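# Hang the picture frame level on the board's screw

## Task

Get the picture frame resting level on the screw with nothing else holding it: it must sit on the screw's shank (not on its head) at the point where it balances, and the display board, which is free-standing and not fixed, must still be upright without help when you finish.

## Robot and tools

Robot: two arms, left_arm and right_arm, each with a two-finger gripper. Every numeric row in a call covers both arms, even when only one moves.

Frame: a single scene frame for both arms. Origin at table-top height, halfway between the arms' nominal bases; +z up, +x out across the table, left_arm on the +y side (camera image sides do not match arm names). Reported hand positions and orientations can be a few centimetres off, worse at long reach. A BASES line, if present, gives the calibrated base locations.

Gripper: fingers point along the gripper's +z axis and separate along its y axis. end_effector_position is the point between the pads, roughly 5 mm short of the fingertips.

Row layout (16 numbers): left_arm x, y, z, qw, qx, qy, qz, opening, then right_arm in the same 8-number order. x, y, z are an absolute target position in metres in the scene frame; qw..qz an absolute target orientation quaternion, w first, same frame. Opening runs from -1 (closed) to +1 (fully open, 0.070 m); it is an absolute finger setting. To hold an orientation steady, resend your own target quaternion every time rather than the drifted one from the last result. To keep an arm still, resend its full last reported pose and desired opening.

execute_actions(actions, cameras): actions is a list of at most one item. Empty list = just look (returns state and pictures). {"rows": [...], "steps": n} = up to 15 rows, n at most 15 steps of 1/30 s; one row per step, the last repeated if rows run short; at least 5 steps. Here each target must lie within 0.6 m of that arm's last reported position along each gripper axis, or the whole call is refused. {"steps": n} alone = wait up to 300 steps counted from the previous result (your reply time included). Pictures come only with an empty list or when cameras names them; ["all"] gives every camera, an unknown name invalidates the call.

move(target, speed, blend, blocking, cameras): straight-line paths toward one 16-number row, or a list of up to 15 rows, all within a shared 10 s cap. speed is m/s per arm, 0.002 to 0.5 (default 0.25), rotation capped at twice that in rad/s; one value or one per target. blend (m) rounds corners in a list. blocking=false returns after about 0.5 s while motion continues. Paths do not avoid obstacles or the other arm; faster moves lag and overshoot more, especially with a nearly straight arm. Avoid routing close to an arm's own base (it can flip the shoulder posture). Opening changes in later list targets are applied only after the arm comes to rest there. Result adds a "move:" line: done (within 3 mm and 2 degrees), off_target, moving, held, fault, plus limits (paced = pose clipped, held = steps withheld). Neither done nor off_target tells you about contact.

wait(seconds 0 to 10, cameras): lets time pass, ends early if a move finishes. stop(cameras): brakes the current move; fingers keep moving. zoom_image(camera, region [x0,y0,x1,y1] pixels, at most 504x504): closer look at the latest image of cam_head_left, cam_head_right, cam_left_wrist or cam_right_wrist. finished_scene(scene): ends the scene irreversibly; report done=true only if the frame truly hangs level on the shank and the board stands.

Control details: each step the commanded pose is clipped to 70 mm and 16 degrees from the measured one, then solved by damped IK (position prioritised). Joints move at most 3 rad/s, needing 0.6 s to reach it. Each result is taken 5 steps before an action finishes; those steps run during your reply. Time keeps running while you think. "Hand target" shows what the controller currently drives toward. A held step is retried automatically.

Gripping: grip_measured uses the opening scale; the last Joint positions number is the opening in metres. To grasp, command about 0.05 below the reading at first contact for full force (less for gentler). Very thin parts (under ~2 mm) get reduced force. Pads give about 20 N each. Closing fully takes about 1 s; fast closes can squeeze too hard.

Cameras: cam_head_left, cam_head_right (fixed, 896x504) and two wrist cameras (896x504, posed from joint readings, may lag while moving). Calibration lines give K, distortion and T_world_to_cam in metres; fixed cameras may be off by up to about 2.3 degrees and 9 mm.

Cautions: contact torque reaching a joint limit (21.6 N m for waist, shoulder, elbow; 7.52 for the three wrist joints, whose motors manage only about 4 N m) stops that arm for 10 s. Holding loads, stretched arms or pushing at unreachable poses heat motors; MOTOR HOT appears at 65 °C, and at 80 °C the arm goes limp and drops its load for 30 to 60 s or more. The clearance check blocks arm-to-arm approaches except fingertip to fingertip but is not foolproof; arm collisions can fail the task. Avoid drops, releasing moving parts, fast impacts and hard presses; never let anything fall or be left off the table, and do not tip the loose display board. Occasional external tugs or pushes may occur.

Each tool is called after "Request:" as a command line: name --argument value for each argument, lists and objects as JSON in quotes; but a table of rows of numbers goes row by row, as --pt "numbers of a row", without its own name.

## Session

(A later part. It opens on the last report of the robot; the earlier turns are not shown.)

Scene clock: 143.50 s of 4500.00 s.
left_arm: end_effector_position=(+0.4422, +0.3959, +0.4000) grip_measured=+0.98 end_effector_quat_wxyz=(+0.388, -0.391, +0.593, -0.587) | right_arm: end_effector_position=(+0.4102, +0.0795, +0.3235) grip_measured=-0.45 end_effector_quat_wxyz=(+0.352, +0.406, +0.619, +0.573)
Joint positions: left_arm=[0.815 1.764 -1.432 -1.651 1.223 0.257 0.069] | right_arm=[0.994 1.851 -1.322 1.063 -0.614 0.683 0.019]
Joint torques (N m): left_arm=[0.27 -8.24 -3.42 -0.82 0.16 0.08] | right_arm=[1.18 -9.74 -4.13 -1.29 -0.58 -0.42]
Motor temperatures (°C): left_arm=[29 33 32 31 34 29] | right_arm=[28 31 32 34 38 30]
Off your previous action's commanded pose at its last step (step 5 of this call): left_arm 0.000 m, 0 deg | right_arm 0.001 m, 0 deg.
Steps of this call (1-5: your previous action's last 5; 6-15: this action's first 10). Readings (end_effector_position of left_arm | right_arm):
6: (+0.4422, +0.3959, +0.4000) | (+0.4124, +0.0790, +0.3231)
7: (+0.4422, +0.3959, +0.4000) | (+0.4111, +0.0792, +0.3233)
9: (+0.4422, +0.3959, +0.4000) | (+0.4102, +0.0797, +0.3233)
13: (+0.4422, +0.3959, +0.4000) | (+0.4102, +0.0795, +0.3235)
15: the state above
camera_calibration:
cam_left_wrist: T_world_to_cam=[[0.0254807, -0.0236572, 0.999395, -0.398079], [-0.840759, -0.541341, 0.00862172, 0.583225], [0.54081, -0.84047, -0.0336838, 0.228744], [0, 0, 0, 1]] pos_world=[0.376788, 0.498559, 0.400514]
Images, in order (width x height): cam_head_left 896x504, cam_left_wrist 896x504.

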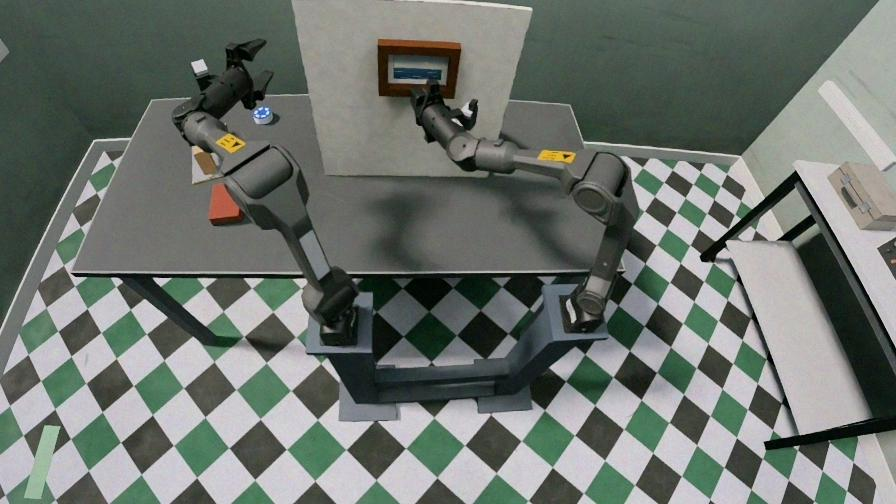

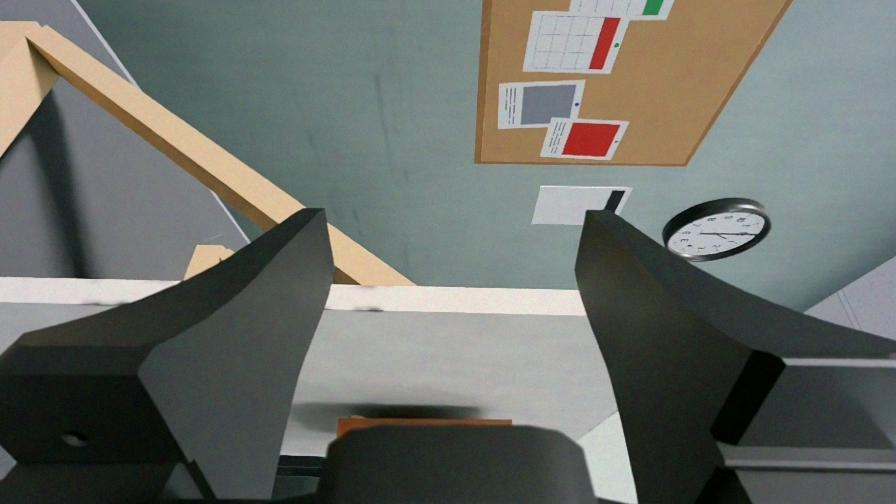

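Request:
execute_actions --actions '[{"rows":[[0.4422,0.3959,0.4001,0.388,-0.391,0.593,-0.587,0.98,0.4092,0.0791,0.3238,0.353105,0.405406,0.619003,0.572528,-0.49],[0.4422,0.3959,0.4001,0.388,-0.391,0.593,-0.587,0.98,0.4082,0.0791,0.3237,0.353105,0.405406,0.619003,0.572528,-0.49]],"steps":15}]'

Request:
execute_actions --actions '[{"rows":[[0.4422,0.3959,0.4001,0.388,-0.391,0.593,-0.587,0.98,0.4070,0.0791,0.3237,0.353105,0.405406,0.619003,0.572528,-0.49],[0.4422,0.3959,0.4001,0.388,-0.391,0.593,-0.587,0.98,0.4062,0.0791,0.3237,0.353105,0.405406,0.619003,0.572528,-0.49]],"steps":15}]' --cameras '["cam_head_left","cam_left_wrist"]'

Request:
zoom_image --camera "cam_left_wrist" --region '[290, 300, 560, 440]'

Scene clock: 152.87 s of 4500.00 s.
left_arm: end_effector_position=(+0.4422, +0.3959, +0.4000) grip_measured=+0.98 end_effector_quat_wxyz=(+0.388, -0.391, +0.593, -0.587) | right_arm: end_effector_position=(+0.4084, +0.0790, +0.3247) grip_measured=-0.45 end_effector_quat_wxyz=(+0.353, +0.406, +0.618, +0.573)
Joint positions: left_arm=[0.815 1.764 -1.432 -1.651 1.223 0.257 0.069] | right_arm=[0.998 1.846 -1.316 1.064 -0.621 0.683 0.019]
Joint torques (N m): left_arm=[0.23 -8.29 -3.37 -0.88 0.24 -0.01] | right_arm=[1.16 -9.79 -4.09 -1.11 -0.67 0.07]
Motor temperatures (°C): left_arm=[29 33 32 31 34 29] | right_arm=[28 32 33 34 38 30]
Off your previous action's commanded pose at its last step (step 5 of this call): left_arm 0.000 m, 0 deg | right_arm 0.001 m, 0 deg.
Steps of this call (1-5: your previous action's last 5; 6-271: nothing new was sent; 272-281: this action's first 10). Readings (end_effector_position of left_arm | right_arm):
272: (+0.4422, +0.3959, +0.4000) | (+0.4102, +0.0793, +0.3243)
273: (+0.4422, +0.3959, +0.4000) | (+0.4094, +0.0787, +0.3245)
275: (+0.4422, +0.3959, +0.4000) | (+0.4084, +0.0790, +0.3247)
279: (+0.4422, +0.3959, +0.4000) | (+0.4084, +0.0790, +0.3247)
281: the state above

Scene clock: 153.37 s of 4500.00 s.
left_arm: end_effector_position=(+0.4422, +0.3959, +0.4000) grip_measured=+0.98 end_effector_quat_wxyz=(+0.388, -0.391, +0.593, -0.587) | right_arm: end_effector_position=(+0.4063, +0.0788, +0.3247) grip_measured=-0.45 end_effector_quat_wxyz=(+0.354, +0.405, +0.618, +0.573)
Joint positions: left_arm=[0.815 1.764 -1.432 -1.651 1.223 0.257 0.069] | right_arm=[1.003 1.842 -1.31 1.066 -0.627 0.682 0.019]
Joint torques (N m): left_arm=[0.04 -8.13 -3.36 -0.92 0.26 0.02] | right_arm=[1.52 -8.03 -3.62 -0.73 -0.24 -0.32]
Motor temperatures (°C): left_arm=[29 33 32 31 34 29] | right_arm=[28 32 33 34 38 30]
Off your previous action's commanded pose at its last step (step 5 of this call): left_arm 0.000 m, 0 deg | right_arm 0.001 m, 0 deg.
Steps of this call (1-5: your previous action's last 5; 6-15: this action's first 10). Readings (end_effector_position of left_arm | right_arm):
6: (+0.4422, +0.3959, +0.4000) | (+0.4084, +0.0787, +0.3242)
7: (+0.4422, +0.3959, +0.4000) | (+0.4070, +0.0789, +0.3246)
9: (+0.4422, +0.3959, +0.4000) | (+0.4063, +0.0788, +0.3247)
13: (+0.4422, +0.3959, +0.4000) | (+0.4063, +0.0788, +0.3247)
15: the state above
camera_calibration:
cam_left_wrist: T_world_to_cam=[[0.0254807, -0.0236572, 0.999395, -0.398079], [-0.840759, -0.541341, 0.00862172, 0.583225], [0.54081, -0.84047, -0.0336838, 0.228744], [0, 0, 0, 1]] pos_world=[0.376788, 0.498559, 0.400514]
Images, in order (width x height): cam_head_left 896x504, cam_left_wrist 896x504.

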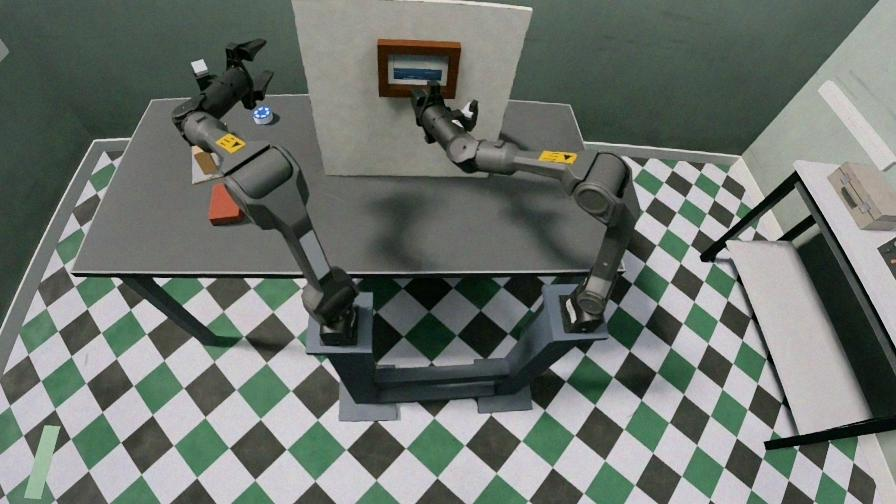

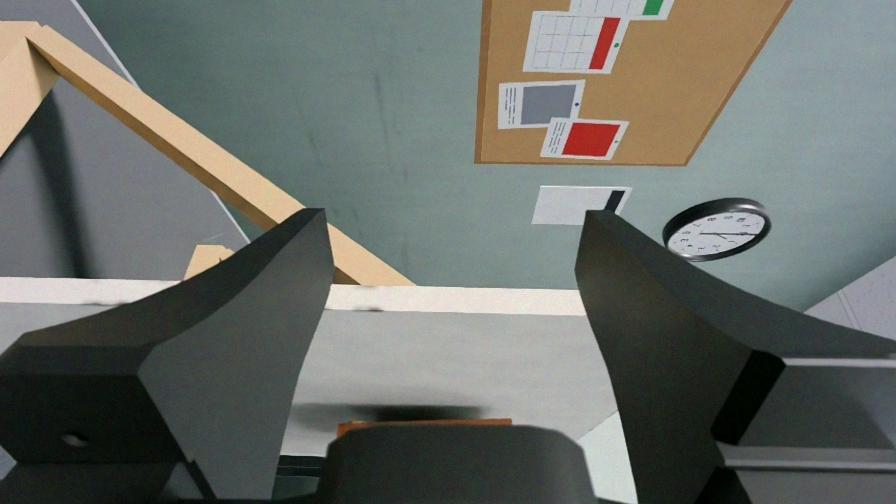

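Scaled by 1.867 from the camera's 896x504 image, which has a finer 1280x720 frame.

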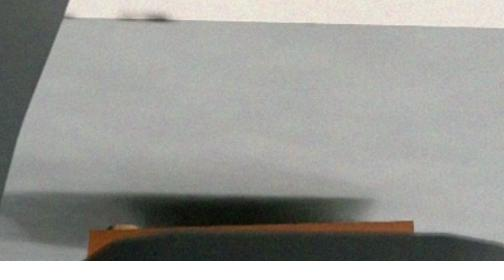

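Request:
execute_actions --actions '[{"rows":[[0.4422,0.3959,0.4001,0.388,-0.391,0.593,-0.587,0.98,0.4062,0.0791,0.3245,0.353105,0.405406,0.619003,0.572528,-0.49],[0.4422,0.3959,0.4001,0.388,-0.391,0.593,-0.587,0.98,0.4062,0.0791,0.3250,0.353105,0.405406,0.619003,0.572528,-0.49]],"steps":15}]' --cameras '["cam_left_wrist"]'

Request:
zoom_image --camera "cam_left_wrist" --region '[290, 300, 560, 440]'

Scene clock: 154.20 s of 4500.00 s.
left_arm: end_effector_position=(+0.4422, +0.3959, +0.4000) grip_measured=+0.98 end_effector_quat_wxyz=(+0.388, -0.391, +0.593, -0.587) | right_arm: end_effector_position=(+0.4063, +0.0788, +0.3242) grip_measured=-0.45 end_effector_quat_wxyz=(+0.354, +0.406, +0.619, +0.572)
Joint positions: left_arm=[0.815 1.764 -1.432 -1.651 1.223 0.257 0.069] | right_arm=[1.003 1.842 -1.311 1.073 -0.624 0.673 0.019]
Joint torques (N m): left_arm=[0.11 -8.11 -3.29 -0.9 0.27 0.02] | right_arm=[1.74 -8.03 -4.2 -0.78 0 -0.03]
Motor temperatures (°C): left_arm=[29 33 32 31 34 29] | right_arm=[28 32 33 34 38 30]
Off your previous action's commanded pose at its last step (step 5 of this call): left_arm 0.000 m, 0 deg | right_arm 0.001 m, 0 deg.
Steps of this call (1-5: your previous action's last 5; 6-15: nothing new was sent; 16-25: this action's first 10). Readings (end_effector_position of left_arm | right_arm):
16: (+0.4422, +0.3959, +0.4000) | (+0.4062, +0.0789, +0.3245)
17: (+0.4422, +0.3959, +0.4000) | (+0.4062, +0.0788, +0.3239)
19: (+0.4422, +0.3959, +0.4000) | (+0.4063, +0.0788, +0.3242)
23: (+0.4422, +0.3959, +0.4000) | (+0.4063, +0.0788, +0.3242)
25: the state above
camera_calibration:
cam_left_wrist: T_world_to_cam=[[0.0254807, -0.0236572, 0.999395, -0.398079], [-0.840759, -0.541341, 0.00862172, 0.583225], [0.54081, -0.84047, -0.0336838, 0.228744], [0, 0, 0, 1]] pos_world=[0.376788, 0.498559, 0.400514]
Images, in order (width x height): cam_left_wrist 896x504.

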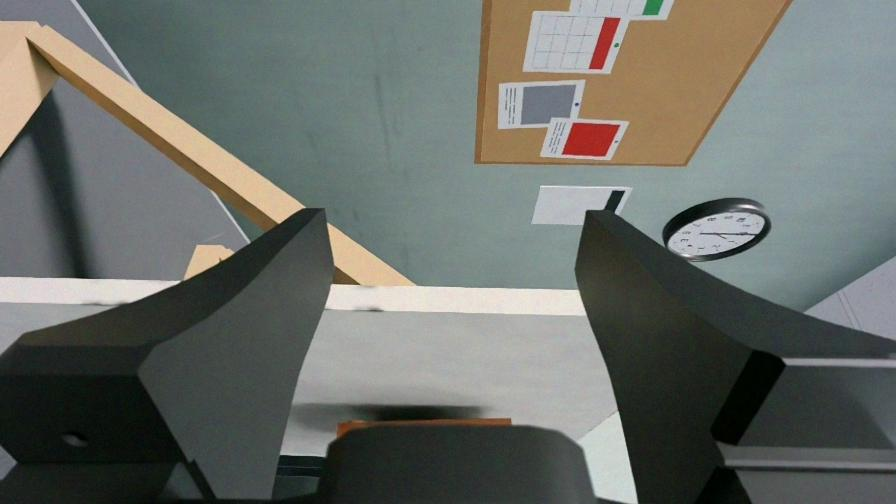

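Scaled by 1.867 from the camera's 896x504 image, which has a finer 1280x720 frame.

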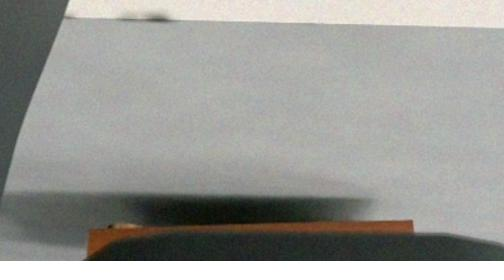

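Request:
execute_actions --actions '[{"rows":[[0.4422,0.3959,0.4001,0.388,-0.391,0.593,-0.587,0.98,0.4062,0.0791,0.3255,0.353105,0.405406,0.619003,0.572528,-0.49],[0.4422,0.3959,0.4001,0.388,-0.391,0.593,-0.587,0.98,0.4062,0.0791,0.3260,0.353105,0.405406,0.619003,0.572528,-0.49]],"steps":15}]' --cameras '["cam_left_wrist"]'

Request:
zoom_image --camera "cam_left_wrist" --region '[290, 300, 560, 440]'

Scene clock: 154.77 s of 4500.00 s.
left_arm: end_effector_position=(+0.4422, +0.3959, +0.4000) grip_measured=+0.98 end_effector_quat_wxyz=(+0.388, -0.391, +0.593, -0.587) | right_arm: end_effector_position=(+0.4062, +0.0791, +0.3245) grip_measured=-0.45 end_effector_quat_wxyz=(+0.352, +0.406, +0.620, +0.572)
Joint positions: left_arm=[0.815 1.764 -1.432 -1.651 1.223 0.257 0.069] | right_arm=[1.003 1.841 -1.313 1.079 -0.62 0.669 0.019]
Joint torques (N m): left_arm=[0.19 -8.01 -3.41 -0.93 0.24 0.04] | right_arm=[1.89 -9.93 -5.42 -1.38 -0.56 -0.44]
Motor temperatures (°C): left_arm=[29 33 32 31 34 29] | right_arm=[28 32 33 34 38 30]
Off your previous action's commanded pose at its last step (step 5 of this call): left_arm 0.000 m, 0 deg | right_arm 0.001 m, 0 deg.
Steps of this call (1-5: your previous action's last 5; 6-7: nothing new was sent; 8-17: this action's first 10). Readings (end_effector_position of left_arm | right_arm):
8: (+0.4422, +0.3959, +0.4000) | (+0.4063, +0.0790, +0.3245)
9: (+0.4422, +0.3959, +0.4000) | (+0.4063, +0.0792, +0.3242)
11: (+0.4422, +0.3959, +0.4000) | (+0.4062, +0.0792, +0.3240)
15: (+0.4422, +0.3959, +0.4000) | (+0.4062, +0.0792, +0.3240)
17: the state above
camera_calibration:
cam_left_wrist: T_world_to_cam=[[0.0254807, -0.0236572, 0.999395, -0.398079], [-0.840759, -0.541341, 0.00862172, 0.583225], [0.54081, -0.84047, -0.0336838, 0.228744], [0, 0, 0, 1]] pos_world=[0.376788, 0.498559, 0.400514]
Images, in order (width x height): cam_left_wrist 896x504.

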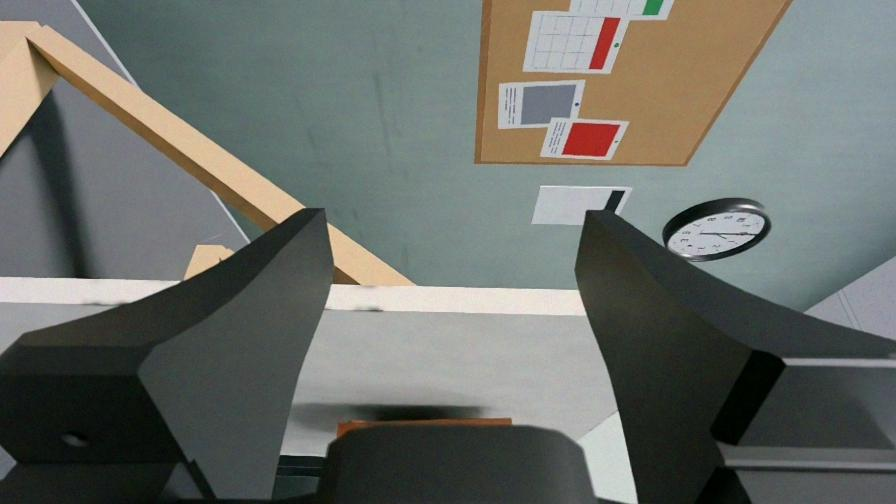

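Scaled by 1.867 from the camera's 896x504 image, which has a finer 1280x720 frame.

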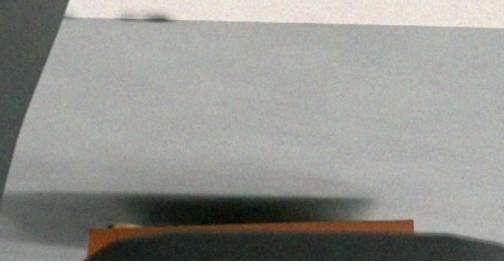

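Request:
execute_actions --actions '[{"rows":[[0.4422,0.3959,0.4001,0.388,-0.391,0.593,-0.587,0.98,0.4048,0.0791,0.3258,0.353105,0.405406,0.619003,0.572528,-0.49],[0.4422,0.3959,0.4001,0.388,-0.391,0.593,-0.587,0.98,0.4034,0.0791,0.3258,0.353105,0.405406,0.619003,0.572528,-0.49],[0.4422,0.3959,0.4001,0.388,-0.391,0.593,-0.587,0.98,0.4022,0.0791,0.3258,0.353105,0.405406,0.619003,0.572528,-0.49]],"steps":15}]' --cameras '["cam_left_wrist"]'

Request:
zoom_image --camera "cam_left_wrist" --region '[290, 300, 560, 440]'

Scene clock: 155.70 s of 4500.00 s.
left_arm: end_effector_position=(+0.4422, +0.3959, +0.4000) grip_measured=+0.98 end_effector_quat_wxyz=(+0.388, -0.391, +0.593, -0.587) | right_arm: end_effector_position=(+0.4019, +0.0794, +0.3272) grip_measured=-0.45 end_effector_quat_wxyz=(+0.353, +0.405, +0.618, +0.574)
Joint positions: left_arm=[0.815 1.764 -1.432 -1.651 1.223 0.257 0.069] | right_arm=[1.014 1.832 -1.305 1.081 -0.632 0.669 0.019]
Joint torques (N m): left_arm=[0.16 -8.09 -3.31 -0.94 0.27 0] | right_arm=[0.44 -9.14 -4.03 -0.97 -0.49 -0.28]
Motor temperatures (°C): left_arm=[29 33 32 31 34 29] | right_arm=[28 32 33 34 38 30]
Off your previous action's commanded pose at its last step (step 5 of this call): left_arm 0.000 m, 0 deg | right_arm 0.001 m, 0 deg.
Steps of this call (1-5: your previous action's last 5; 6-18: nothing new was sent; 19-28: this action's first 10). Readings (end_effector_position of left_arm | right_arm):
19: (+0.4422, +0.3959, +0.4000) | (+0.4062, +0.0790, +0.3257)
20: (+0.4422, +0.3959, +0.4000) | (+0.4047, +0.0790, +0.3265)
22: (+0.4422, +0.3959, +0.4000) | (+0.4019, +0.0794, +0.3272)
26: (+0.4422, +0.3959, +0.4000) | (+0.4019, +0.0794, +0.3272)
28: the state above
camera_calibration:
cam_left_wrist: T_world_to_cam=[[0.0254807, -0.0236572, 0.999395, -0.398079], [-0.840759, -0.541341, 0.00862172, 0.583225], [0.54081, -0.84047, -0.0336838, 0.228744], [0, 0, 0, 1]] pos_world=[0.376788, 0.498559, 0.400514]
Images, in order (width x height): cam_left_wrist 896x504.

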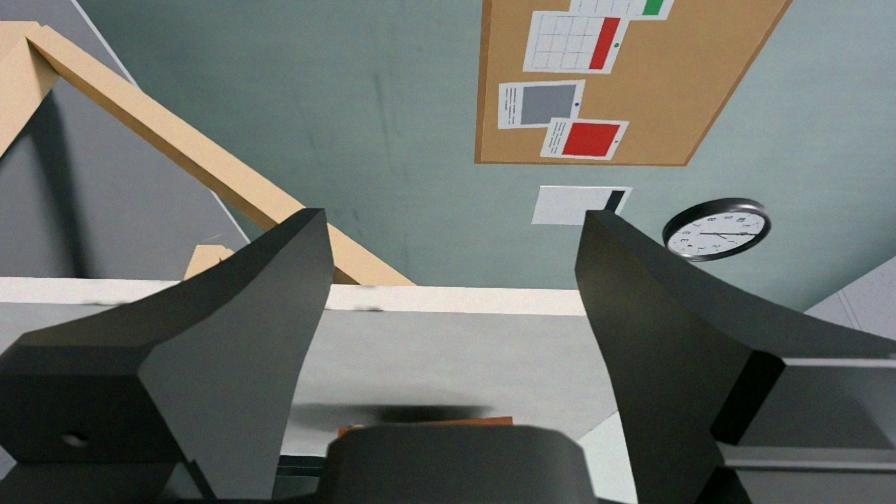

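Scaled by 1.867 from the camera's 896x504 image, which has a finer 1280x720 frame.

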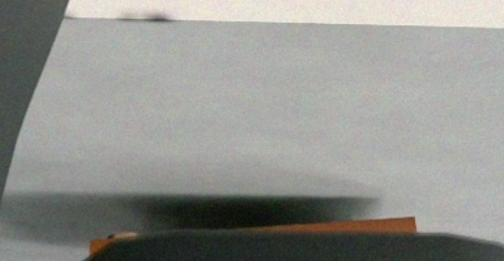

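Request:
execute_actions --actions '[{"rows":[[0.4422,0.3959,0.4001,0.388,-0.391,0.593,-0.587,0.98,0.4050,0.0791,0.3262,0.353105,0.405406,0.619003,0.572528,-0.49],[0.4422,0.3959,0.4001,0.388,-0.391,0.593,-0.587,0.98,0.4080,0.0791,0.3258,0.353105,0.405406,0.619003,0.572528,-0.49],[0.4422,0.3959,0.4001,0.388,-0.391,0.593,-0.587,0.98,0.4110,0.0791,0.3250,0.353105,0.405406,0.619003,0.572528,-0.49],[0.4422,0.3959,0.4001,0.388,-0.391,0.593,-0.587,0.98,0.4125,0.0791,0.3240,0.353105,0.405406,0.619003,0.572528,-0.49],[0.4422,0.3959,0.4001,0.388,-0.391,0.593,-0.587,0.98,0.4125,0.0791,0.3235,0.353105,0.405406,0.619003,0.572528,-0.49]],"steps":15}]'

Request:
execute_actions --actions '[{"rows":[[0.4422,0.3959,0.4001,0.388,-0.391,0.593,-0.587,0.98,0.4125,0.0791,0.3232,0.353105,0.405406,0.619003,0.572528,-0.49],[0.4422,0.3959,0.4001,0.388,-0.391,0.593,-0.587,0.98,0.4125,0.0791,0.3228,0.353105,0.405406,0.619003,0.572528,-0.49]],"steps":15}]' --cameras '["cam_left_wrist"]'

Request:
zoom_image --camera "cam_left_wrist" --region '[290, 300, 560, 440]'

Scene clock: 158.37 s of 4500.00 s.
left_arm: end_effector_position=(+0.4422, +0.3959, +0.4000) grip_measured=+0.98 end_effector_quat_wxyz=(+0.388, -0.391, +0.593, -0.587) | right_arm: end_effector_position=(+0.4124, +0.0795, +0.3228) grip_measured=-0.46 end_effector_quat_wxyz=(+0.353, +0.405, +0.620, +0.572)
Joint positions: left_arm=[0.815 1.764 -1.432 -1.651 1.223 0.257 0.069] | right_arm=[0.988 1.856 -1.326 1.056 -0.61 0.686 0.019]
Joint torques (N m): left_arm=[0.15 -8.01 -3.19 -0.95 0.29 0] | right_arm=[-0.05 -8.19 -4.5 -0.39 -0.61 -0.14]
Motor temperatures (°C): left_arm=[29 33 32 31 34 29] | right_arm=[28 32 33 34 38 30]
Off your previous action's commanded pose at its last step (step 5 of this call): left_arm 0.000 m, 0 deg | right_arm 0.001 m, 0 deg.
Steps of this call (1-5: your previous action's last 5; 6-70: nothing new was sent; 71-80: this action's first 10). Readings (end_effector_position of left_arm | right_arm):
71: (+0.4422, +0.3959, +0.4000) | (+0.4025, +0.0789, +0.3261)
72: (+0.4422, +0.3959, +0.4000) | (+0.4038, +0.0790, +0.3253)
74: (+0.4422, +0.3959, +0.4000) | (+0.4104, +0.0795, +0.3236)
78: (+0.4422, +0.3959, +0.4000) | (+0.4124, +0.0797, +0.3227)
80: the state above

Scene clock: 158.87 s of 4500.00 s.
left_arm: end_effector_position=(+0.4422, +0.3959, +0.4000) grip_measured=+0.98 end_effector_quat_wxyz=(+0.388, -0.391, +0.593, -0.587) | right_arm: end_effector_position=(+0.4126, +0.0792, +0.3227) grip_measured=-0.46 end_effector_quat_wxyz=(+0.353, +0.405, +0.619, +0.572)
Joint positions: left_arm=[0.815 1.764 -1.432 -1.651 1.223 0.257 0.069] | right_arm=[0.988 1.856 -1.325 1.056 -0.612 0.688 0.019]
Joint torques (N m): left_arm=[0.13 -7.97 -3.2 -0.94 0.29 -0.02] | right_arm=[-0.44 -8.54 -3.9 -0.6 -0.71 0.27]
Motor temperatures (°C): left_arm=[29 33 32 31 34 29] | right_arm=[28 32 33 34 38 30]
Off your previous action's commanded pose at its last step (step 5 of this call): left_arm 0.000 m, 0 deg | right_arm 0.001 m, 0 deg.
Steps of this call (1-5: your previous action's last 5; 6-15: this action's first 10). Readings (end_effector_position of left_arm | right_arm):
6: (+0.4422, +0.3959, +0.4000) | (+0.4125, +0.0793, +0.3228)
7: (+0.4422, +0.3959, +0.4000) | (+0.4125, +0.0793, +0.3228)
9: (+0.4422, +0.3959, +0.4000) | (+0.4126, +0.0792, +0.3231)
13: (+0.4422, +0.3959, +0.4000) | (+0.4126, +0.0792, +0.3231)
15: the state above
camera_calibration:
cam_left_wrist: T_world_to_cam=[[0.0254807, -0.0236572, 0.999395, -0.398079], [-0.840759, -0.541341, 0.00862172, 0.583225], [0.54081, -0.84047, -0.0336838, 0.228744], [0, 0, 0, 1]] pos_world=[0.376788, 0.498559, 0.400514]
Images, in order (width x height): cam_left_wrist 896x504.

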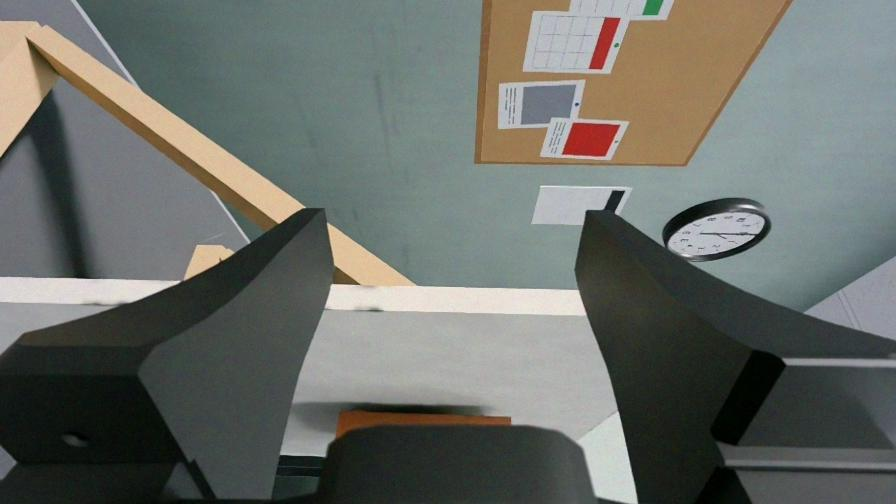

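Scaled by 1.867 from the camera's 896x504 image, which has a finer 1280x720 frame.

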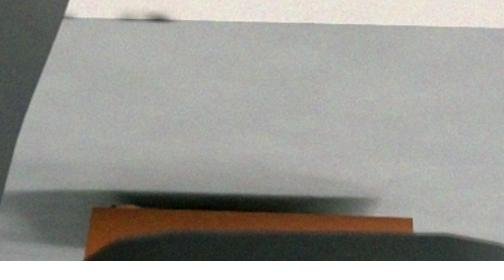

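Request:
execute_actions --actions '[{"rows":[[0.4422,0.3959,0.4001,0.388,-0.391,0.593,-0.587,0.98,0.4125,0.0791,0.3222,0.353105,0.405406,0.619003,0.572528,-0.49],[0.4422,0.3959,0.4001,0.388,-0.391,0.593,-0.587,0.98,0.4125,0.0791,0.3216,0.353105,0.405406,0.619003,0.572528,-0.49]],"steps":15}]'

Request:
execute_actions --actions '[{"rows":[[0.4422,0.3959,0.4001,0.388,-0.391,0.593,-0.587,0.98,0.4125,0.0791,0.3208,0.353105,0.405406,0.619003,0.572528,-0.49]],"steps":15}]'

Request:
execute_actions --actions '[{"rows":[[0.4422,0.3959,0.4001,0.388,-0.391,0.593,-0.587,0.98,0.4125,0.0791,0.3200,0.353105,0.405406,0.619003,0.572528,-0.49]],"steps":15}]' --cameras '["cam_left_wrist"]'

Request:
zoom_image --camera "cam_left_wrist" --region '[290, 300, 560, 440]'

Scene clock: 160.30 s of 4500.00 s.
left_arm: end_effector_position=(+0.4422, +0.3959, +0.4000) grip_measured=+0.98 end_effector_quat_wxyz=(+0.388, -0.391, +0.593, -0.587) | right_arm: end_effector_position=(+0.4125, +0.0790, +0.3228) grip_measured=-0.46 end_effector_quat_wxyz=(+0.353, +0.405, +0.618, +0.573)
Joint positions: left_arm=[0.815 1.764 -1.432 -1.651 1.223 0.257 0.069] | right_arm=[0.988 1.856 -1.322 1.048 -0.615 0.696 0.019]
Joint torques (N m): left_arm=[-0.08 -8.07 -3.38 -0.97 0.31 -0.01] | right_arm=[-1.35 -6.34 -3.32 -0.13 -0.49 0.01]
Motor temperatures (°C): left_arm=[29 33 32 31 34 29] | right_arm=[28 32 33 34 38 30]
Off your previous action's commanded pose at its last step (step 5 of this call): left_arm 0.000 m, 0 deg | right_arm 0.000 m, 0 deg.
Steps of this call (1-5: your previous action's last 5; 6-33: nothing new was sent; 34-43: this action's first 10). Readings (end_effector_position of left_arm | right_arm):
34: (+0.4422, +0.3959, +0.4000) | (+0.4126, +0.0791, +0.3229)
35: (+0.4422, +0.3959, +0.4000) | (+0.4126, +0.0790, +0.3229)
37: (+0.4422, +0.3959, +0.4000) | (+0.4125, +0.0790, +0.3228)
41: (+0.4422, +0.3959, +0.4000) | (+0.4125, +0.0790, +0.3228)
43: the state above

Scene clock: 160.80 s of 4500.00 s.
left_arm: end_effector_position=(+0.4422, +0.3959, +0.4000) grip_measured=+0.98 end_effector_quat_wxyz=(+0.388, -0.391, +0.593, -0.587) | right_arm: end_effector_position=(+0.4126, +0.0789, +0.3225) grip_measured=-0.46 end_effector_quat_wxyz=(+0.354, +0.405, +0.618, +0.574)
Joint positions: left_arm=[0.815 1.764 -1.432 -1.651 1.223 0.257 0.069] | right_arm=[0.988 1.857 -1.321 1.045 -0.617 0.699 0.019]
Joint torques (N m): left_arm=[0.06 -7.84 -3.17 -0.98 0.32 -0.04] | right_arm=[-1.18 -4.33 -1.96 0.2 -0.07 0.37]
Motor temperatures (°C): left_arm=[29 33 32 31 34 29] | right_arm=[28 32 33 34 38 30]
Off your previous action's commanded pose at its last step (step 5 of this call): left_arm 0.000 m, 0 deg | right_arm 0.001 m, 0 deg.
Steps of this call (1-5: your previous action's last 5; 6-15: this action's first 10). Readings (end_effector_position of left_arm | right_arm):
6: (+0.4422, +0.3959, +0.4000) | (+0.4125, +0.0790, +0.3228)
7: (+0.4422, +0.3959, +0.4000) | (+0.4125, +0.0788, +0.3229)
9: (+0.4422, +0.3959, +0.4000) | (+0.4126, +0.0789, +0.3225)
13: (+0.4422, +0.3959, +0.4000) | (+0.4126, +0.0789, +0.3225)
15: the state above

Scene clock: 161.30 s of 4500.00 s.
left_arm: end_effector_position=(+0.4422, +0.3959, +0.4000) grip_measured=+0.98 end_effector_quat_wxyz=(+0.388, -0.391, +0.593, -0.587) | right_arm: end_effector_position=(+0.4126, +0.0790, +0.3221) grip_measured=-0.46 end_effector_quat_wxyz=(+0.354, +0.405, +0.617, +0.574)
Joint positions: left_arm=[0.815 1.764 -1.432 -1.651 1.223 0.257 0.069] | right_arm=[0.988 1.858 -1.32 1.04 -0.619 0.704 0.019]
Joint torques (N m): left_arm=[-0.02 -8 -3.33 -0.95 0.32 -0.02] | right_arm=[-0.97 -2.04 -0.46 0.98 0.41 0.17]
Motor temperatures (°C): left_arm=[29 33 32 31 34 29] | right_arm=[28 32 33 34 38 30]
Off your previous action's commanded pose at its last step (step 5 of this call): left_arm 0.000 m, 0 deg | right_arm 0.002 m, 0 deg.
Steps of this call (1-5: your previous action's last 5; 6-15: this action's first 10). Readings (end_effector_position of left_arm | right_arm):
6: (+0.4422, +0.3959, +0.4000) | (+0.4126, +0.0789, +0.3225)
7: (+0.4422, +0.3959, +0.4000) | (+0.4126, +0.0789, +0.3226)
9: (+0.4422, +0.3959, +0.4000) | (+0.4126, +0.0790, +0.3221)
13: (+0.4422, +0.3959, +0.4000) | (+0.4126, +0.0790, +0.3221)
15: the state above
camera_calibration:
cam_left_wrist: T_world_to_cam=[[0.0254807, -0.0236572, 0.999395, -0.398079], [-0.840759, -0.541341, 0.00862172, 0.583225], [0.54081, -0.84047, -0.0336838, 0.228744], [0, 0, 0, 1]] pos_world=[0.376788, 0.498559, 0.400514]
Images, in order (width x height): cam_left_wrist 896x504.

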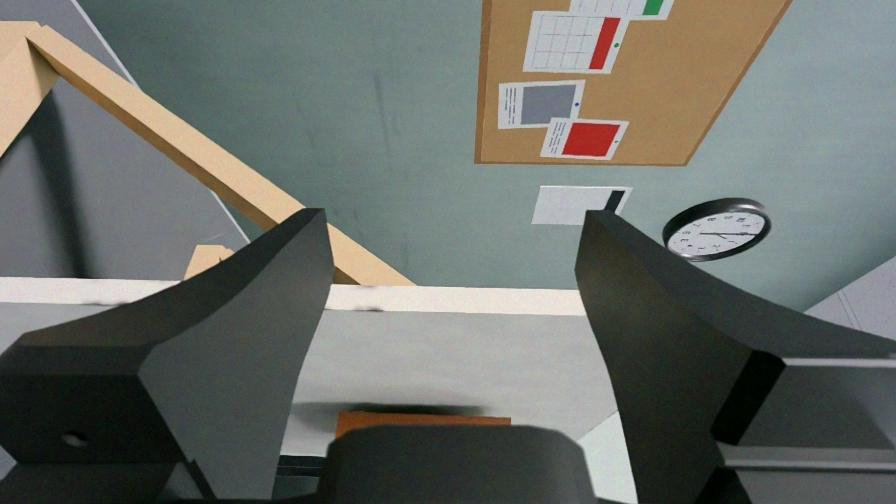

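Scaled by 1.867 from the camera's 896x504 image, which has a finer 1280x720 frame.

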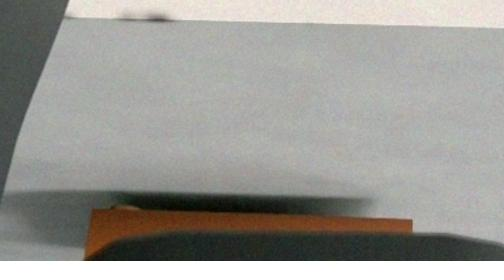

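Request:
execute_actions --actions '[]' --cameras '["cam_head_left","cam_right_wrist"]'

Request:
zoom_image --camera "cam_head_left" --region '[365, 25, 475, 105]'

Request:
zoom_image --camera "cam_right_wrist" --region '[340, 60, 592, 312]'

Scene clock: 163.03 s of 4500.00 s.
left_arm: end_effector_position=(+0.4422, +0.3959, +0.4000) grip_measured=+0.98 end_effector_quat_wxyz=(+0.388, -0.391, +0.593, -0.587) | right_arm: end_effector_position=(+0.4126, +0.0789, +0.3208) grip_measured=-0.46 end_effector_quat_wxyz=(+0.354, +0.405, +0.618, +0.573)
Joint positions: left_arm=[0.815 1.764 -1.432 -1.651 1.223 0.257 0.069] | right_arm=[0.988 1.858 -1.318 1.041 -0.619 0.704 0.019]
Joint torques (N m): left_arm=[0.12 -8.04 -3.27 -0.99 0.32 -0.01] | right_arm=[0.2 2.31 2.32 1.9 1.51 0.09]
Motor temperatures (°C): left_arm=[29 33 32 31 34 29] | right_arm=[28 32 32 34 38 30]
Hand target: left_arm +0.4422, +0.3959, +0.4001; +0.388, -0.391, +0.593, -0.587 | right_arm +0.4125, +0.0791, +0.3200; +0.353, +0.405, +0.619, +0.573
Off the commanded pose: left_arm 0.000 m, 0 deg | right_arm 0.001 m, 0 deg.
Steps of this call (1-5: your previous action's last 5; 6-52: nothing new was sent). Readings (end_effector_position of left_arm | right_arm):
1: (+0.4422, +0.3959, +0.4000) | (+0.4126, +0.0790, +0.3221)
2: (+0.4422, +0.3959, +0.4000) | (+0.4126, +0.0790, +0.3221)
4: (+0.4422, +0.3959, +0.4000) | (+0.4126, +0.0790, +0.3218)
8: (+0.4422, +0.3959, +0.4000) | (+0.4126, +0.0790, +0.3218)
52: the state above
camera_calibration:
cam_right_wrist: T_world_to_cam=[[-0.12086, 0.0162318, -0.992537, 0.367665], [-0.880267, 0.460401, 0.114718, 0.283774], [0.458827, 0.887563, -0.0413557, -0.127754], [0, 0, 0, 1]] pos_world=[0.35285, -0.0232285, 0.327083]
Images, in order (width x height): cam_head_left 896x504, cam_right_wrist 896x504.

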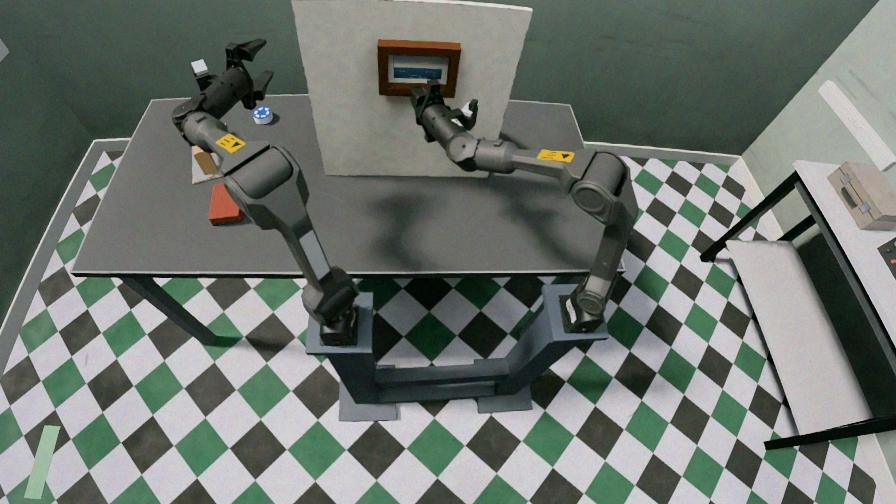

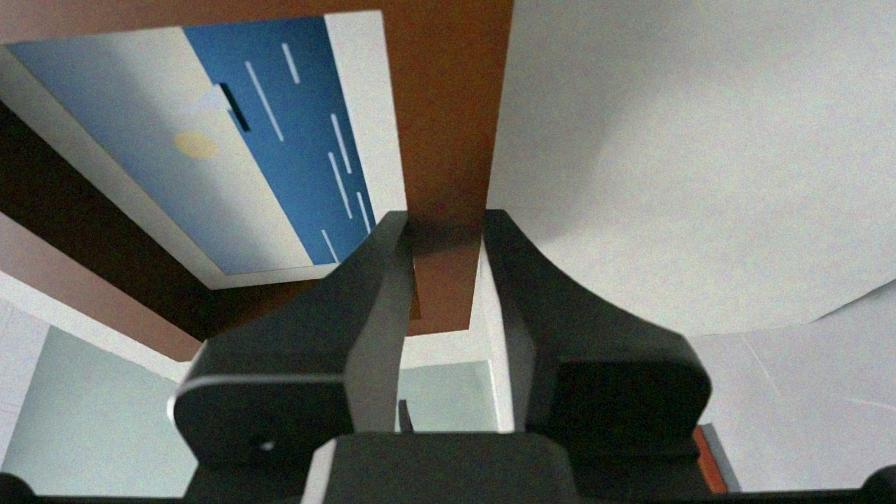

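Scaled by 4.582 from the camera's 896x504 image, which has a finer 1280x720 frame.

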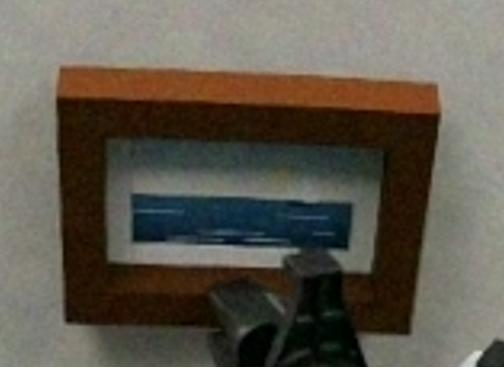

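Scaled by 2.000 from the camera's 896x504 image, which has a finer 1280x720 frame.

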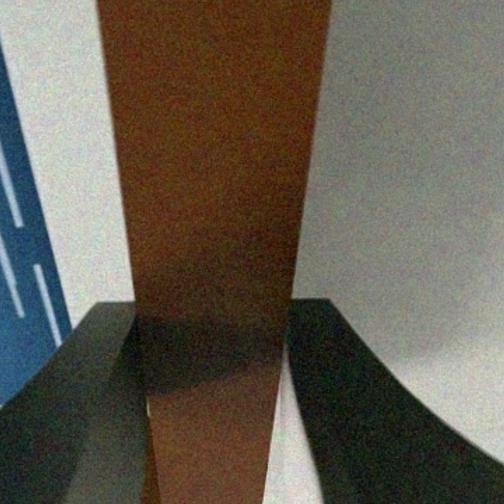

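Request:
execute_actions --actions '[{"rows":[[0.4422,0.3959,0.4001,0.388,-0.391,0.593,-0.587,0.98,0.4125,0.0791,0.3212,0.353105,0.405406,0.619003,0.572528,-0.49],[0.4422,0.3959,0.4001,0.388,-0.391,0.593,-0.587,0.98,0.4125,0.0791,0.3222,0.353105,0.405406,0.619003,0.572528,-0.49],[0.4422,0.3959,0.4001,0.388,-0.391,0.593,-0.587,0.98,0.4125,0.0791,0.3230,0.353105,0.405406,0.619003,0.572528,-0.49]],"steps":15}]' --cameras '["cam_left_wrist","cam_head_left"]'

Request:
zoom_image --camera "cam_left_wrist" --region '[290, 300, 560, 440]'

Scene clock: 163.60 s of 4500.00 s.
left_arm: end_effector_position=(+0.4422, +0.3959, +0.4000) grip_measured=+0.98 end_effector_quat_wxyz=(+0.388, -0.391, +0.593, -0.587) | right_arm: end_effector_position=(+0.4125, +0.0790, +0.3201) grip_measured=-0.46 end_effector_quat_wxyz=(+0.352, +0.406, +0.621, +0.570)
Joint positions: left_arm=[0.815 1.764 -1.432 -1.651 1.223 0.257 0.069] | right_arm=[0.988 1.858 -1.322 1.058 -0.611 0.687 0.019]
Joint torques (N m): left_arm=[-0.01 -8.04 -3.33 -0.98 0.3 -0.03] | right_arm=[0.58 -1.2 0.24 1.14 1.14 0.29]
Motor temperatures (°C): left_arm=[29 33 32 31 34 29] | right_arm=[28 32 32 34 38 30]
Steps of this call (1-7: nothing new was sent; 8-17: this action's first 10). Readings (end_effector_position of left_arm | right_arm):
8: (+0.4422, +0.3959, +0.4000) | (+0.4126, +0.0790, +0.3206)
9: (+0.4422, +0.3959, +0.4000) | (+0.4125, +0.0789, +0.3198)
11: (+0.4422, +0.3959, +0.4000) | (+0.4126, +0.0792, +0.3197)
15: (+0.4422, +0.3959, +0.4000) | (+0.4125, +0.0790, +0.3201)
17: the state above
camera_calibration:
cam_left_wrist: T_world_to_cam=[[0.0254807, -0.0236572, 0.999395, -0.398079], [-0.840759, -0.541341, 0.00862172, 0.583225], [0.54081, -0.84047, -0.0336838, 0.228744], [0, 0, 0, 1]] pos_world=[0.376788, 0.498559, 0.400514]
Images, in order (width x height): cam_head_left 896x504, cam_left_wrist 896x504.

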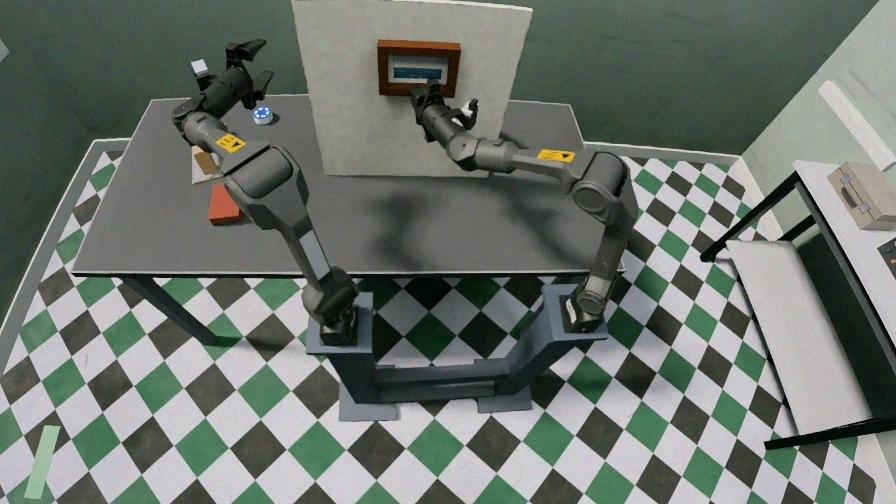

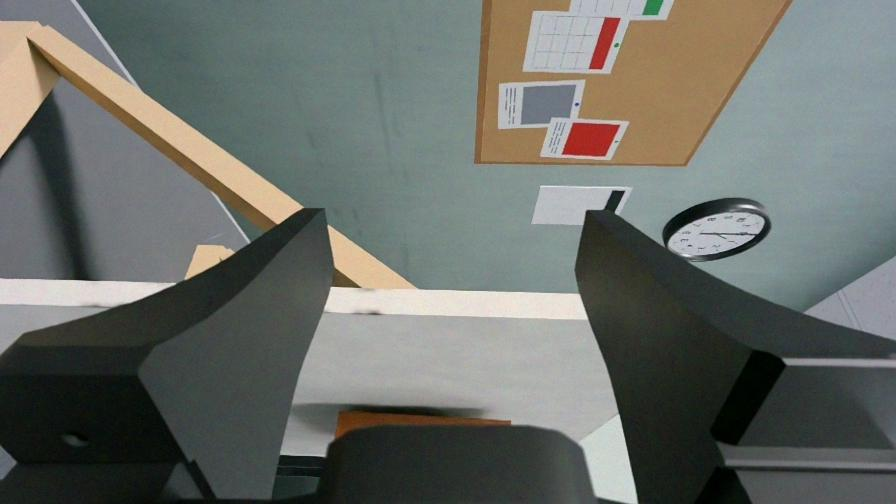

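Scaled by 1.867 from the camera's 896x504 image, which has a finer 1280x720 frame.

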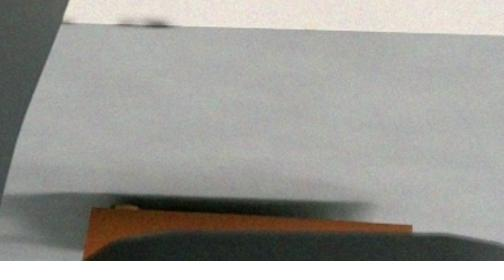

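Request:
execute_actions --actions '[{"rows":[[0.4422,0.3959,0.4001,0.388,-0.391,0.593,-0.587,0.98,0.4125,0.0791,0.3238,0.353105,0.405406,0.619003,0.572528,-0.49]],"steps":15}]' --cameras '["cam_left_wrist"]'

Request:
zoom_image --camera "cam_left_wrist" --region '[290, 300, 560, 440]'

Scene clock: 164.23 s of 4500.00 s.
left_arm: end_effector_position=(+0.4422, +0.3959, +0.4000) grip_measured=+0.98 end_effector_quat_wxyz=(+0.388, -0.391, +0.593, -0.587) | right_arm: end_effector_position=(+0.4126, +0.0792, +0.3214) grip_measured=-0.46 end_effector_quat_wxyz=(+0.352, +0.406, +0.620, +0.571)
Joint positions: left_arm=[0.815 1.764 -1.432 -1.651 1.223 0.257 0.069] | right_arm=[0.988 1.857 -1.325 1.061 -0.61 0.685 0.019]
Joint torques (N m): left_arm=[0.19 -7.99 -3.39 -0.96 0.33 -0.01] | right_arm=[1.08 -4.89 -1.92 0.25 0.47 -0.21]
Motor temperatures (°C): left_arm=[29 33 32 31 34 29] | right_arm=[28 32 32 34 38 30]
Off your previous action's commanded pose at its last step (step 5 of this call): left_arm 0.000 m, 0 deg | right_arm 0.003 m, 0 deg.
Steps of this call (1-5: your previous action's last 5; 6-9: nothing new was sent; 10-19: this action's first 10). Readings (end_effector_position of left_arm | right_arm):
10: (+0.4422, +0.3959, +0.4000) | (+0.4125, +0.0790, +0.3210)
11: (+0.4422, +0.3959, +0.4000) | (+0.4125, +0.0792, +0.3210)
13: (+0.4422, +0.3959, +0.4000) | (+0.4125, +0.0791, +0.3210)
17: (+0.4422, +0.3959, +0.4000) | (+0.4126, +0.0792, +0.3214)
19: the state above
camera_calibration:
cam_left_wrist: T_world_to_cam=[[0.0254807, -0.0236572, 0.999395, -0.398079], [-0.840759, -0.541341, 0.00862172, 0.583225], [0.54081, -0.84047, -0.0336838, 0.228744], [0, 0, 0, 1]] pos_world=[0.376788, 0.498559, 0.400514]
Images, in order (width x height): cam_left_wrist 896x504.

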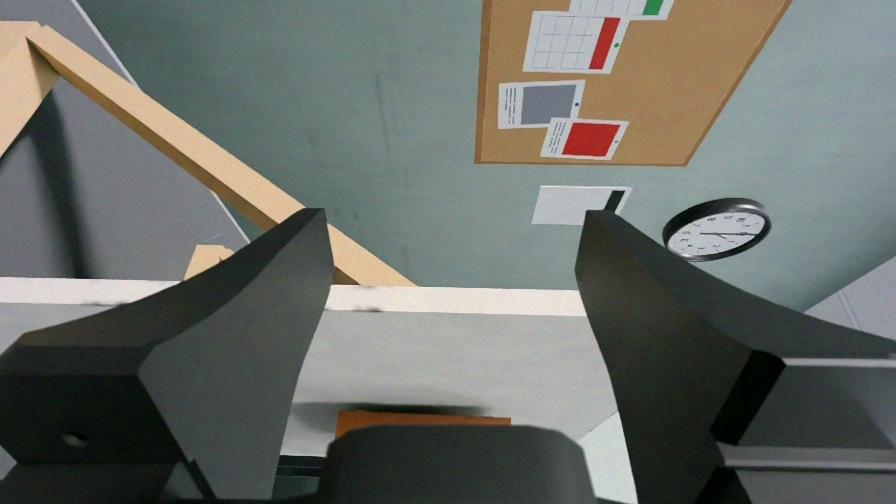

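Scaled by 1.867 from the camera's 896x504 image, which has a finer 1280x720 frame.

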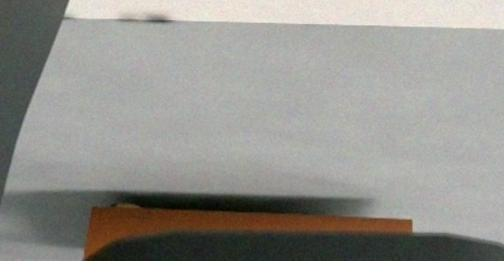

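Request:
move --target '[0.502,0.385,0.412,0.388,-0.391,0.593,-0.587,0.98,0.4125,0.0791,0.3238,0.353105,0.405406,0.619003,0.572528,-0.49]' --speed 0.1 --cameras '["cam_head_left","cam_left_wrist"]'

Scene clock: 166.67 s of 4500.00 s.
left_arm: end_effector_position=(+0.5025, +0.3847, +0.4121) grip_measured=+0.98 end_effector_quat_wxyz=(+0.388, -0.391, +0.593, -0.587) | right_arm: end_effector_position=(+0.4126, +0.0791, +0.3233) grip_measured=-0.46 end_effector_quat_wxyz=(+0.353, +0.406, +0.619, +0.572)
Joint positions: left_arm=[0.679 1.894 -1.667 -1.635 1.082 0.154 0.069] | right_arm=[0.988 1.855 -1.327 1.06 -0.611 0.684 0.019]
Joint torques (N m): left_arm=[0.76 -8.73 -2.5 -0.74 0.25 0.07] | right_arm=[0.14 -10.35 -5.44 -1.03 -0.88 -0.13]
Motor temperatures (°C): left_arm=[29 33 32 31 34 29] | right_arm=[28 32 32 34 38 30]
Hand target: left_arm +0.5020, +0.3850, +0.4120; +0.388, -0.391, +0.593, -0.587 | right_arm +0.4125, +0.0791, +0.3238; +0.353, +0.405, +0.619, +0.573
Off your previous action's commanded pose at its last step (step 5 of this call): left_arm 0.000 m, 0 deg | right_arm 0.002 m, 0 deg.
Off the commanded pose: left_arm 0.001 m, 0 deg | right_arm 0.001 m, 0 deg.
Kept back: nothing.
move: done
camera_calibration:
cam_left_wrist: T_world_to_cam=[[0.0250491, -0.0234019, 0.999412, -0.411885], [-0.840749, -0.541361, 0.00839608, 0.627877], [0.540846, -0.840465, -0.0332357, 0.186962], [0, 0, 0, 1]] pos_world=[0.437086, 0.487404, 0.412585]
Images, in order (width x height): cam_head_left 896x504, cam_left_wrist 896x504.

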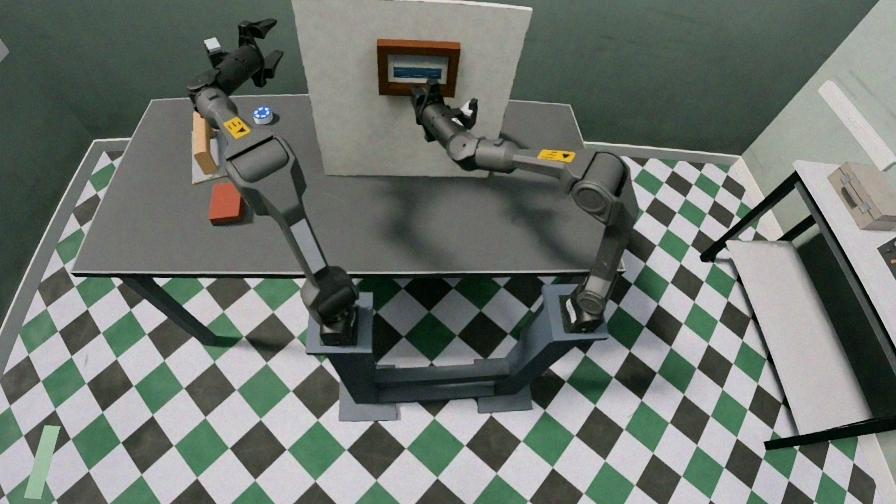

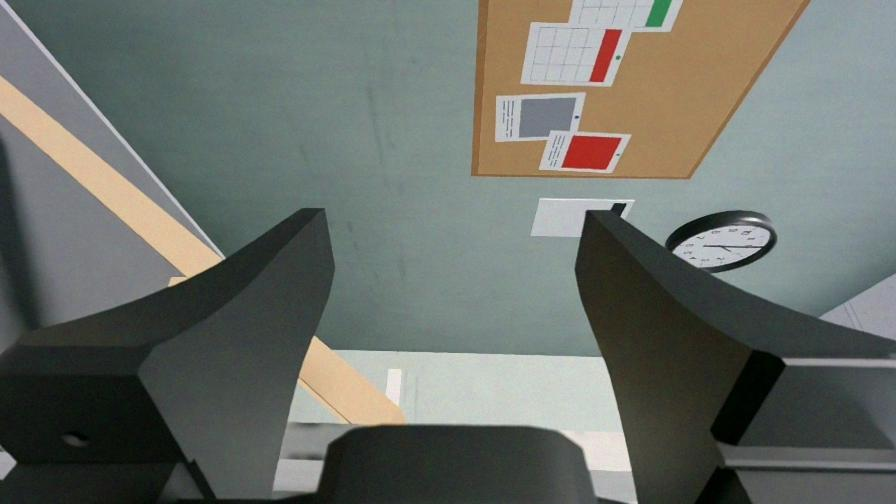

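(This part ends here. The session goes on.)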